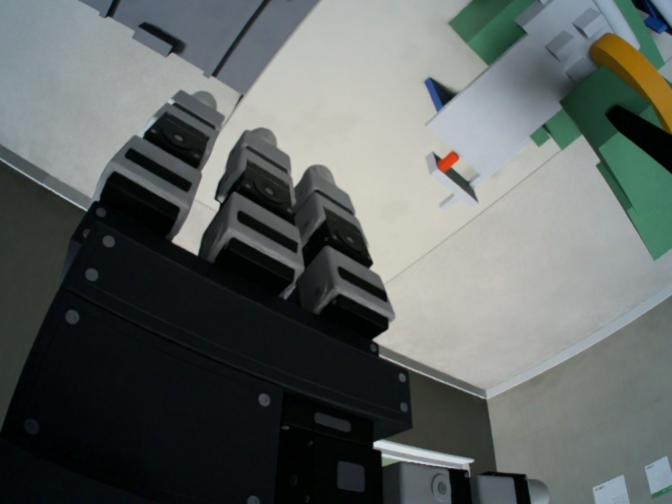

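Scaled by 2.000 from the camera's 672x504 image, which has a finer 960x720 frame.

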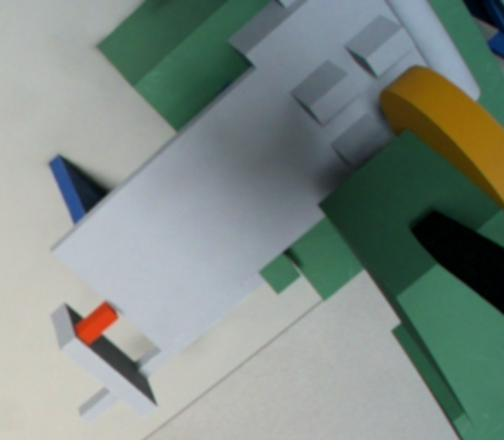

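Request:
{"fn": "move", "kwargs": {"target": [0,0.05,0,0,0,0,0.754,0,0.576,0.696,0.754,0,0.576,0.696,0.754,0,0.576,0.696,0.714,0.678,0.226,0.168,0.3,-0.4,0,0,0,0,0,0,0.98,0,0.576,0.696,0.98,0,0.576,0.696,0.98,0,0.576,0.696,0.714,0.678,0.226,0.168,0.4,-0.3], "speed": 0.1}}

Request:
{"fn": "move", "kwargs": {"target": [0,0.4167,0,0,0,0,0.754,0,0.576,0.696,0.754,0,0.576,0.696,0.754,0,0.576,0.696,0.714,0.678,0.226,0.168,0.3,-0.4,0,0,0,0,0,0,0.98,0,0.576,0.696,0.98,0,0.576,0.696,0.98,0,0.576,0.696,0.714,0.678,0.226,0.168,0.4,-0.3], "speed": 0.035, "stop_force": 7, "cameras": ["all"]}}

Request:
{"fn": "zoom_image", "kwargs": {"camera": "cam_right_wrist", "region": [500, 0, 672, 150]}}

Scene clock: 382.20 s.
left_arm: end_effector_position=(+0.7605, +1.4003, +0.3418) hand_goal=(+0.754, +0.000, +0.576, +0.696, +0.754, +0.000, +0.576, +0.696, +0.754, +0.000, +0.576, +0.696, +0.714, +0.678, +0.226, +0.168) hand_measured=(+0.750, +0.000, +0.574, +0.694, +0.750, +0.000, +0.574, +0.694, +0.750, +0.000, +0.574, +0.694, +0.712, +0.678, +0.216, +0.164) hand_current_ma=(+0, +0, +0, +0, +0, +0, +0, +0, +0, +0, +0, +0, +0, +0, -3, +0) hand_state=(goal, goal, goal, goal, goal, goal, goal, goal, goal, goal, goal, goal, goal, goal, goal, goal) hand_current_limit=0.30 hand_speed=-0.40 end_effector_quat_wxyz=(+0.000, +1.000, -0.001, +0.001) | right_arm: end_effector_position=(+0.3027, -1.7997, +0.9470) hand_goal=(+0.980, +0.000, +0.576, +0.696, +0.980, +0.000, +0.576, +0.696, +0.980, +0.000, +0.576, +0.696, +0.714, +0.678, +0.226, +0.168) hand_measured=(+0.972, +0.000, +0.572, +0.694, +0.970, +0.000, +0.572, +0.694, +0.972, +0.000, +0.572, +0.692, +0.712, +0.678, +0.214, +0.166) hand_current_ma=(-22, +0, -5, -4, -26, +0, -5, -5, -21, +0, -6, -5, -4, +1, -41, -7) hand_state=(goal, goal, goal, goal, goal, goal, goal, goal, goal, goal, goal, goal, goal, goal, goal, goal) hand_current_limit=0.40 hand_speed=-0.30 end_effector_quat_wxyz=(+0.000, +0.001, +1.000, +0.000)
Joint positions: left_arm=[1.3 0.015 -1.413 1.823 -1.982 -1.57 1.587] | right_arm=[-1.8 -0.932 -2.013 1.164 -0.722 -1.571 -2.501]
Joint torques (N m): left_arm=[-16.09 -70.76 -36.38 -6.34 -0.6 -1.77] | right_arm=[-1.13 -1.64 -21.13 -6.24 -1.35 -2.79]
Wrist force (N): left_arm=[-0.4 -0.3 0.2] | right_arm=[0.5 0.7 -0.8]
Wrist torque (N m): left_arm=[-0.04 0.03 0.11] | right_arm=[0.18 0.01 0.25]
Wrist force, peak (N): left_arm=[-0.6 -1.0 -0.5] | right_arm=[0.6 1.2 -0.9]
Hand target: left_arm +0.7605, +1.4001, +0.3418; +0.000, +1.000, -0.001, +0.001 | right_arm +0.3027, -1.7997, +0.9470; +0.000, +0.001, +1.000, +0.000
Off the commanded pose: left_arm 0.000 m, 0 deg | right_arm 0.000 m, 0 deg.
left_rail: position_m=1.300 speed_m_s=0.50 position_status=done
right_rail: position_m=-1.800 speed_m_s=0.50 position_status=done
move: done

Scene clock: 390.43 s.
left_arm: end_effector_position=(+0.7601, +1.1500, +0.3416) hand_goal=(+0.754, +0.000, +0.576, +0.696, +0.754, +0.000, +0.576, +0.696, +0.754, +0.000, +0.576, +0.696, +0.714, +0.678, +0.226, +0.168) hand_measured=(+0.750, +0.000, +0.574, +0.694, +0.768, +0.000, +0.582, +0.696, +0.750, +0.000, +0.574, +0.694, +0.712, +0.678, +0.216, +0.164) hand_current_ma=(+0, +0, +0, +0, +5, +0, +1, +0, +0, +0, +0, +0, +0, +0, -3, +0) hand_state=(goal, goal, goal, goal, goal, goal, goal, goal, goal, goal, goal, goal, goal, goal, goal, goal) hand_current_limit=0.30 hand_speed=-0.40 end_effector_quat_wxyz=(+0.000, +1.000, -0.001, +0.001) | right_arm: end_effector_position=(+0.3027, -1.7997, +0.9470) hand_goal=(+0.980, +0.000, +0.576, +0.696, +0.980, +0.000, +0.576, +0.696, +0.980, +0.000, +0.576, +0.696, +0.714, +0.678, +0.226, +0.168) hand_measured=(+0.972, +0.000, +0.572, +0.694, +0.970, +0.000, +0.572, +0.694, +0.972, +0.000, +0.572, +0.692, +0.712, +0.678, +0.214, +0.166) hand_current_ma=(-22, +0, -5, -4, -26, +0, -5, -5, -21, +0, -6, -5, -4, +1, -41, -7) hand_state=(goal, goal, goal, goal, goal, goal, goal, goal, goal, goal, goal, goal, goal, goal, goal, goal) hand_current_limit=0.40 hand_speed=-0.30 end_effector_quat_wxyz=(+0.000, +0.001, +1.000, +0.000)
Joint positions: left_arm=[1.3 -0.326 -1.446 1.861 -1.987 -1.57 1.247] | right_arm=[-1.8 -0.932 -2.013 1.164 -0.722 -1.571 -2.501]
Joint torques (N m): left_arm=[-13.5 -30.62 -48.85 -2.33 3.08 -2.21] | right_arm=[8.09 -3.36 -21.42 -7.14 -0.91 -1.73]
Wrist force (N): left_arm=[-0.3 -1.5 0.1] | right_arm=[0.1 0.7 -0.9]
Wrist torque (N m): left_arm=[0.04 0.01 0.11] | right_arm=[0.17 0.04 0.22]
Wrist force, peak (N): left_arm=[-0.1 -2.2 -0.6] | right_arm=[0.2 1.4 -0.8]
Hand target: left_arm +0.7601, +1.1500, +0.3416; +0.000, +1.000, -0.001, +0.001 | right_arm +0.3027, -1.7997, +0.9470; +0.000, +0.001, +1.000, +0.000
Off the commanded pose: left_arm 0.000 m, 0 deg | right_arm 0.000 m, 0 deg.
left_rail: position_m=1.300 speed_m_s=0.50 position_status=done
right_rail: position_m=-1.800 speed_m_s=0.50 position_status=done
move: done
camera_calibration:
cam_left_wrist: T_world_to_cam=[[-0.773843, 0.630475, 0.0605638, -0.197546], [0.464691, 0.50017, 0.73068, -1.22128], [0.430383, 0.593575, -0.680029, -0.652097], [0, 0, 0, 1]] pos_world=[0.695301, 1.12247, 0.460887]
cam_right_wrist: T_world_to_cam=[[0.782778, 0.621929, -0.0215228, 0.940745], [0.448806, -0.540247, 0.711833, -1.82276], [0.431082, -0.566867, -0.702019, -0.358979], [0, 0, 0, 1]] pos_world=[0.236421, -1.77331, 1.06574]

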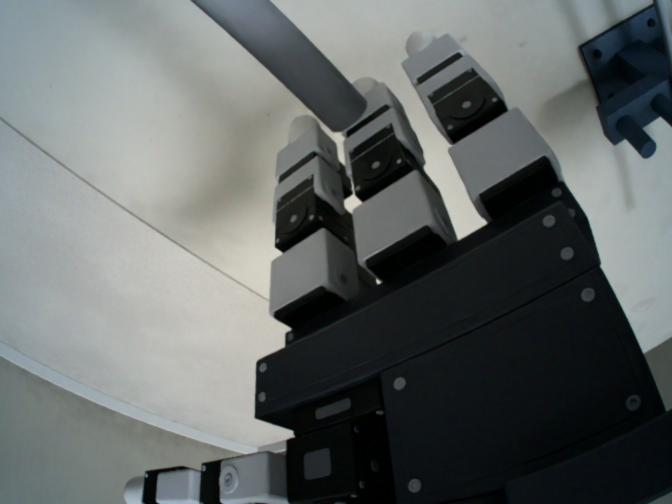

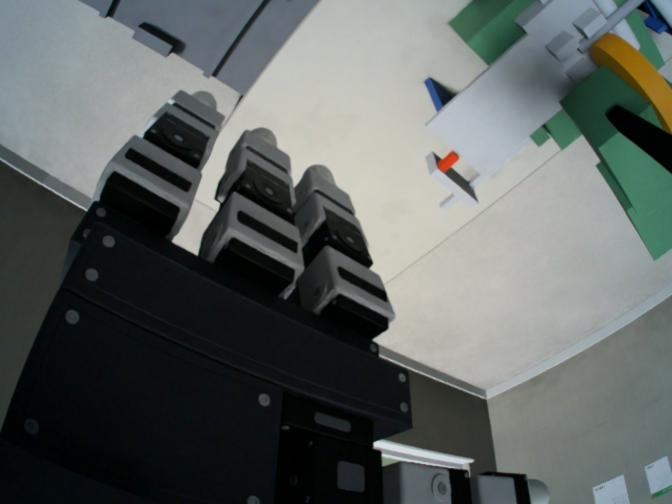

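Scaled by 2.930 from the camera's 672x504 image, which has a finer 960x720 frame.

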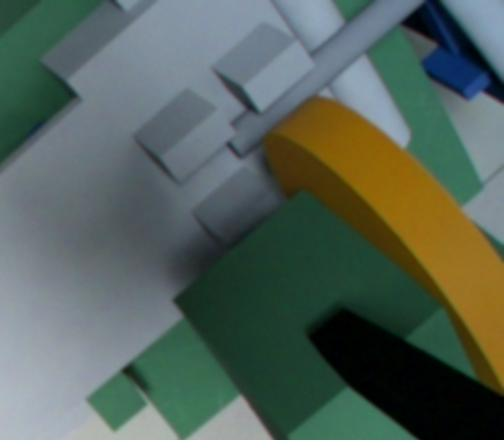

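Request:
{"fn": "move", "kwargs": {"target": [0,0.4167,0,0,0,0,0.754,0,0.576,0.696,0.754,0,0.576,0.696,0.754,0,0.576,0.696,0.714,0.678,0.226,0.168,0.3,-0.4,0,0,0,0,0,0,0.98,0,0.576,0.696,0.98,0,0.576,0.696,0.98,0,0.576,0.696,0.714,0.678,0.226,0.168,0.4,-0.3], "speed": 0.045, "stop_force": 7, "cameras": ["cam_right_wrist"]}}

Request:
{"fn": "zoom_image", "kwargs": {"camera": "cam_right_wrist", "region": [400, 0, 652, 220]}}

Scene clock: 404.60 s.
left_arm: end_effector_position=(+0.7596, +0.9000, +0.3414) hand_goal=(+0.754, +0.000, +0.576, +0.696, +0.754, +0.000, +0.576, +0.696, +0.754, +0.000, +0.576, +0.696, +0.714, +0.678, +0.226, +0.168) hand_measured=(+0.750, +0.000, +0.574, +0.694, +0.764, +0.000, +0.580, +0.696, +0.750, +0.000, +0.574, +0.694, +0.712, +0.678, +0.216, +0.164) hand_current_ma=(+0, +0, +0, +0, +2, +0, +0, +0, +0, +0, +0, +0, +0, +0, -3, +0) hand_state=(goal, goal, goal, goal, goal, goal, goal, goal, goal, goal, goal, goal, goal, goal, goal, goal) hand_current_limit=0.30 hand_speed=-0.40 end_effector_quat_wxyz=(+0.000, +1.000, -0.001, +0.001) | right_arm: end_effector_position=(+0.3027, -1.7997, +0.9470) hand_goal=(+0.980, +0.000, +0.576, +0.696, +0.980, +0.000, +0.576, +0.696, +0.980, +0.000, +0.576, +0.696, +0.714, +0.678, +0.226, +0.168) hand_measured=(+0.972, +0.000, +0.572, +0.694, +0.970, +0.000, +0.572, +0.694, +0.972, +0.000, +0.572, +0.692, +0.712, +0.678, +0.214, +0.166) hand_current_ma=(-22, +0, -5, -4, -26, +0, -5, -5, -21, +0, -6, -5, -4, +1, -41, -7) hand_state=(goal, goal, goal, goal, goal, goal, goal, goal, goal, goal, goal, goal, goal, goal, goal, goal) hand_current_limit=0.40 hand_speed=-0.30 end_effector_quat_wxyz=(+0.000, +0.001, +1.000, +0.000)
Joint positions: left_arm=[1.3 -0.623 -1.349 1.745 -1.967 -1.569 0.949] | right_arm=[-1.8 -0.932 -2.013 1.164 -0.722 -1.571 -2.501]
Joint torques (N m): left_arm=[-13.28 -38.1 -49.41 -2.43 3.51 -2.02] | right_arm=[8.93 -4.32 -21.21 -7.09 -0.57 -0.45]
Wrist force (N): left_arm=[-0.3 -1.4 -0.1] | right_arm=[0.1 0.9 -0.6]
Wrist torque (N m): left_arm=[0.06 0.01 0.10] | right_arm=[0.17 0.04 0.23]
Wrist force, peak (N): left_arm=[0.0 -2.8 -0.7] | right_arm=[0.4 1.3 -0.9]
Hand target: left_arm +0.7596, +0.9000, +0.3414; +0.000, +1.000, -0.001, +0.001 | right_arm +0.3027, -1.7997, +0.9470; +0.000, +0.001, +1.000, +0.000
Off the commanded pose: left_arm 0.000 m, 0 deg | right_arm 0.000 m, 0 deg.
left_rail: position_m=1.300 speed_m_s=0.50 position_status=done
right_rail: position_m=-1.800 speed_m_s=0.50 position_status=done
move: done
camera_calibration:
cam_right_wrist: T_world_to_cam=[[0.782778, 0.621929, -0.0215228, 0.940745], [0.448806, -0.540247, 0.711833, -1.82276], [0.431082, -0.566867, -0.702019, -0.358979], [0, 0, 0, 1]] pos_world=[0.236421, -1.77331, 1.06574]
Images, in order (width x height): cam_right_wrist 672x504.

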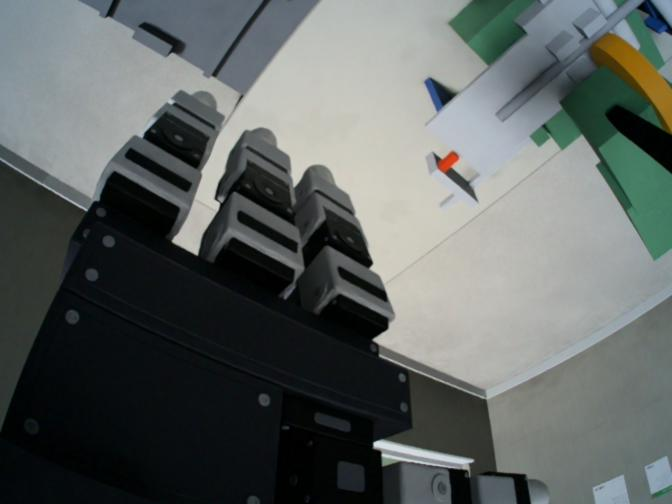

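Scaled by 2.000 from the camera's 672x504 image, which has a finer 960x720 frame.

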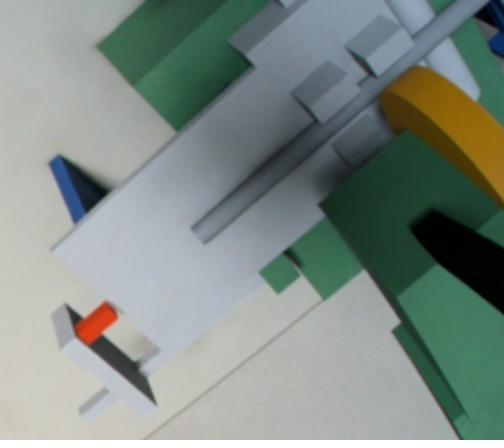

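Request:
{"fn": "move", "kwargs": {"target": [0,0.1667,0,0,0,0,0.754,0,0.576,0.696,0.754,0,0.576,0.696,0.754,0,0.576,0.696,0.714,0.678,0.226,0.168,0.3,-0.4,0,0,0,0,0,0,0.98,0,0.576,0.696,0.98,0,0.576,0.696,0.98,0,0.576,0.696,0.714,0.678,0.226,0.168,0.4,-0.3], "speed": 0.045, "stop_force": 7}}

Request:
{"fn": "move", "kwargs": {"target": [0,0.117,0,0,0,0,0.754,0,0.576,0.696,0.754,0,0.576,0.696,0.754,0,0.576,0.696,0.714,0.678,0.226,0.168,0.3,-0.4,0,0,0,0,0,0,0.98,0,0.576,0.696,0.98,0,0.576,0.696,0.98,0,0.576,0.696,0.714,0.678,0.226,0.168,0.4,-0.3], "speed": 0.015, "stop_force": 4.5, "cameras": ["cam_right_wrist"]}}

Request:
{"fn": "zoom_image", "kwargs": {"camera": "cam_right_wrist", "region": [420, 120, 490, 190]}}

Scene clock: 420.53 s.
left_arm: end_effector_position=(+0.7595, +0.8000, +0.3414) hand_goal=(+0.754, +0.000, +0.576, +0.696, +0.754, +0.000, +0.576, +0.696, +0.754, +0.000, +0.576, +0.696, +0.714, +0.678, +0.226, +0.168) hand_measured=(+0.750, +0.000, +0.574, +0.694, +0.764, +0.000, +0.580, +0.694, +0.750, +0.000, +0.574, +0.694, +0.712, +0.678, +0.216, +0.164) hand_current_ma=(+0, +0, +0, +0, +2, +0, +0, +0, +0, +0, +0, +0, +0, +0, -3, +0) hand_state=(goal, goal, goal, goal, goal, goal, goal, goal, goal, goal, goal, goal, goal, goal, goal, goal) hand_current_limit=0.30 hand_speed=-0.40 end_effector_quat_wxyz=(+0.000, +1.000, -0.001, +0.001) | right_arm: end_effector_position=(+0.3027, -1.7997, +0.9470) hand_goal=(+0.980, +0.000, +0.576, +0.696, +0.980, +0.000, +0.576, +0.696, +0.980, +0.000, +0.576, +0.696, +0.714, +0.678, +0.226, +0.168) hand_measured=(+0.972, +0.000, +0.572, +0.694, +0.970, +0.000, +0.572, +0.694, +0.972, +0.000, +0.572, +0.692, +0.712, +0.678, +0.214, +0.166) hand_current_ma=(-22, +0, -5, -4, -26, +0, -5, -5, -21, +0, -6, -5, -4, +1, -41, -7) hand_state=(goal, goal, goal, goal, goal, goal, goal, goal, goal, goal, goal, goal, goal, goal, goal, goal) hand_current_limit=0.40 hand_speed=-0.30 end_effector_quat_wxyz=(+0.000, +0.001, +1.000, +0.000)
Joint positions: left_arm=[1.3 -0.721 -1.28 1.655 -1.947 -1.569 0.852] | right_arm=[-1.8 -0.932 -2.013 1.164 -0.722 -1.571 -2.501]
Joint torques (N m): left_arm=[-13.32 -43.99 -49.25 -2.41 3.54 -2.09] | right_arm=[10.13 -3.04 -21.27 -7.5 -0.57 0.1]
Wrist force (N): left_arm=[-0.3 -1.4 -0.3] | right_arm=[-0.1 0.7 -0.7]
Wrist torque (N m): left_arm=[0.09 0.03 0.16] | right_arm=[0.15 0.07 0.20]
Wrist force, peak (N): left_arm=[-0.3 -3.2 -1.1] | right_arm=[0.5 1.3 -0.8]
Hand target: left_arm +0.7595, +0.8000, +0.3414; +0.000, +1.000, -0.001, +0.001 | right_arm +0.3027, -1.7997, +0.9470; +0.000, +0.001, +1.000, +0.000
Off the commanded pose: left_arm 0.000 m, 0 deg | right_arm 0.000 m, 0 deg.
left_rail: position_m=1.300 speed_m_s=0.50 position_status=done
right_rail: position_m=-1.800 speed_m_s=0.50 position_status=done
move: done

Scene clock: 424.67 s.
left_arm: end_effector_position=(+0.7594, +0.7577, +0.3413) hand_goal=(+0.754, +0.000, +0.576, +0.696, +0.754, +0.000, +0.576, +0.696, +0.754, +0.000, +0.576, +0.696, +0.714, +0.678, +0.226, +0.168) hand_measured=(+0.750, +0.000, +0.574, +0.694, +0.832, +0.000, +0.598, +0.690, +0.750, +0.000, +0.574, +0.694, +0.712, +0.678, +0.216, +0.164) hand_current_ma=(+0, +0, +0, +0, +115, +0, +10, -1, +0, +0, +0, +0, +0, +0, -3, +0) hand_state=(goal, goal, goal, goal, blocked, goal, blocked, goal, goal, goal, goal, goal, goal, goal, goal, goal) hand_current_limit=0.30 hand_speed=-0.40 end_effector_quat_wxyz=(+0.000, +1.000, -0.001, +0.001) | right_arm: end_effector_position=(+0.3027, -1.7997, +0.9470) hand_goal=(+0.980, +0.000, +0.576, +0.696, +0.980, +0.000, +0.576, +0.696, +0.980, +0.000, +0.576, +0.696, +0.714, +0.678, +0.226, +0.168) hand_measured=(+0.972, +0.000, +0.572, +0.694, +0.970, +0.000, +0.572, +0.694, +0.972, +0.000, +0.572, +0.692, +0.712, +0.678, +0.214, +0.166) hand_current_ma=(-22, +0, -5, -4, -26, +0, -5, -5, -21, +0, -6, -5, -4, +1, -41, -7) hand_state=(goal, goal, goal, goal, goal, goal, goal, goal, goal, goal, goal, goal, goal, goal, goal, goal) hand_current_limit=0.40 hand_speed=-0.30 end_effector_quat_wxyz=(+0.000, +0.001, +1.000, +0.000)
Joint positions: left_arm=[1.3 -0.758 -1.246 1.61 -1.936 -1.569 0.814] | right_arm=[-1.8 -0.932 -2.013 1.164 -0.722 -1.571 -2.501]
Joint torques (N m): left_arm=[8.22 -83.31 -38.17 -6.96 2.3 2.19] | right_arm=[8.57 -2.65 -20.39 -7.04 -0.89 0.82]
Wrist force (N): left_arm=[0.0 -3.0 0.0] | right_arm=[0.4 0.8 -0.8]
Wrist torque (N m): left_arm=[0.16 0.06 0.13] | right_arm=[0.19 0.02 0.24]
Wrist force, peak (N): left_arm=[-0.6 -6.0 -2.2] | right_arm=[0.3 1.1 -1.1]
Hand target: left_arm +0.7594, +0.7577, +0.3413; +0.000, +1.000, -0.001, +0.001 (not the last commanded pose) | right_arm +0.3027, -1.7997, +0.9470; +0.000, +0.001, +1.000, +0.000
Off the commanded pose: left_arm 0.028 m, 0 deg | right_arm 0.000 m, 0 deg.
left_rail: position_m=1.300 speed_m_s=0.50 position_status=done
right_rail: position_m=-1.800 speed_m_s=0.50 position_status=done
move: contact (left_arm)
camera_calibration:
cam_right_wrist: T_world_to_cam=[[0.782778, 0.621929, -0.0215228, 0.940745], [0.448806, -0.540247, 0.711833, -1.82276], [0.431082, -0.566867, -0.702019, -0.358979], [0, 0, 0, 1]] pos_world=[0.236421, -1.77331, 1.06574]
Images, in order (width x height): cam_right_wrist 672x504.

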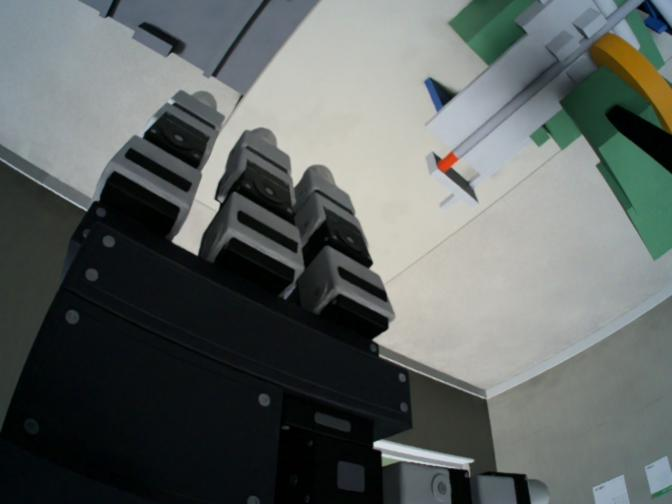

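Scaled by 7.200 from the camera's 672x504 image, which has a finer 960x720 frame.

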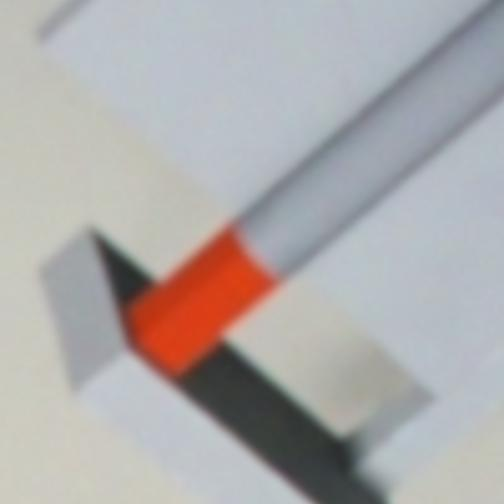

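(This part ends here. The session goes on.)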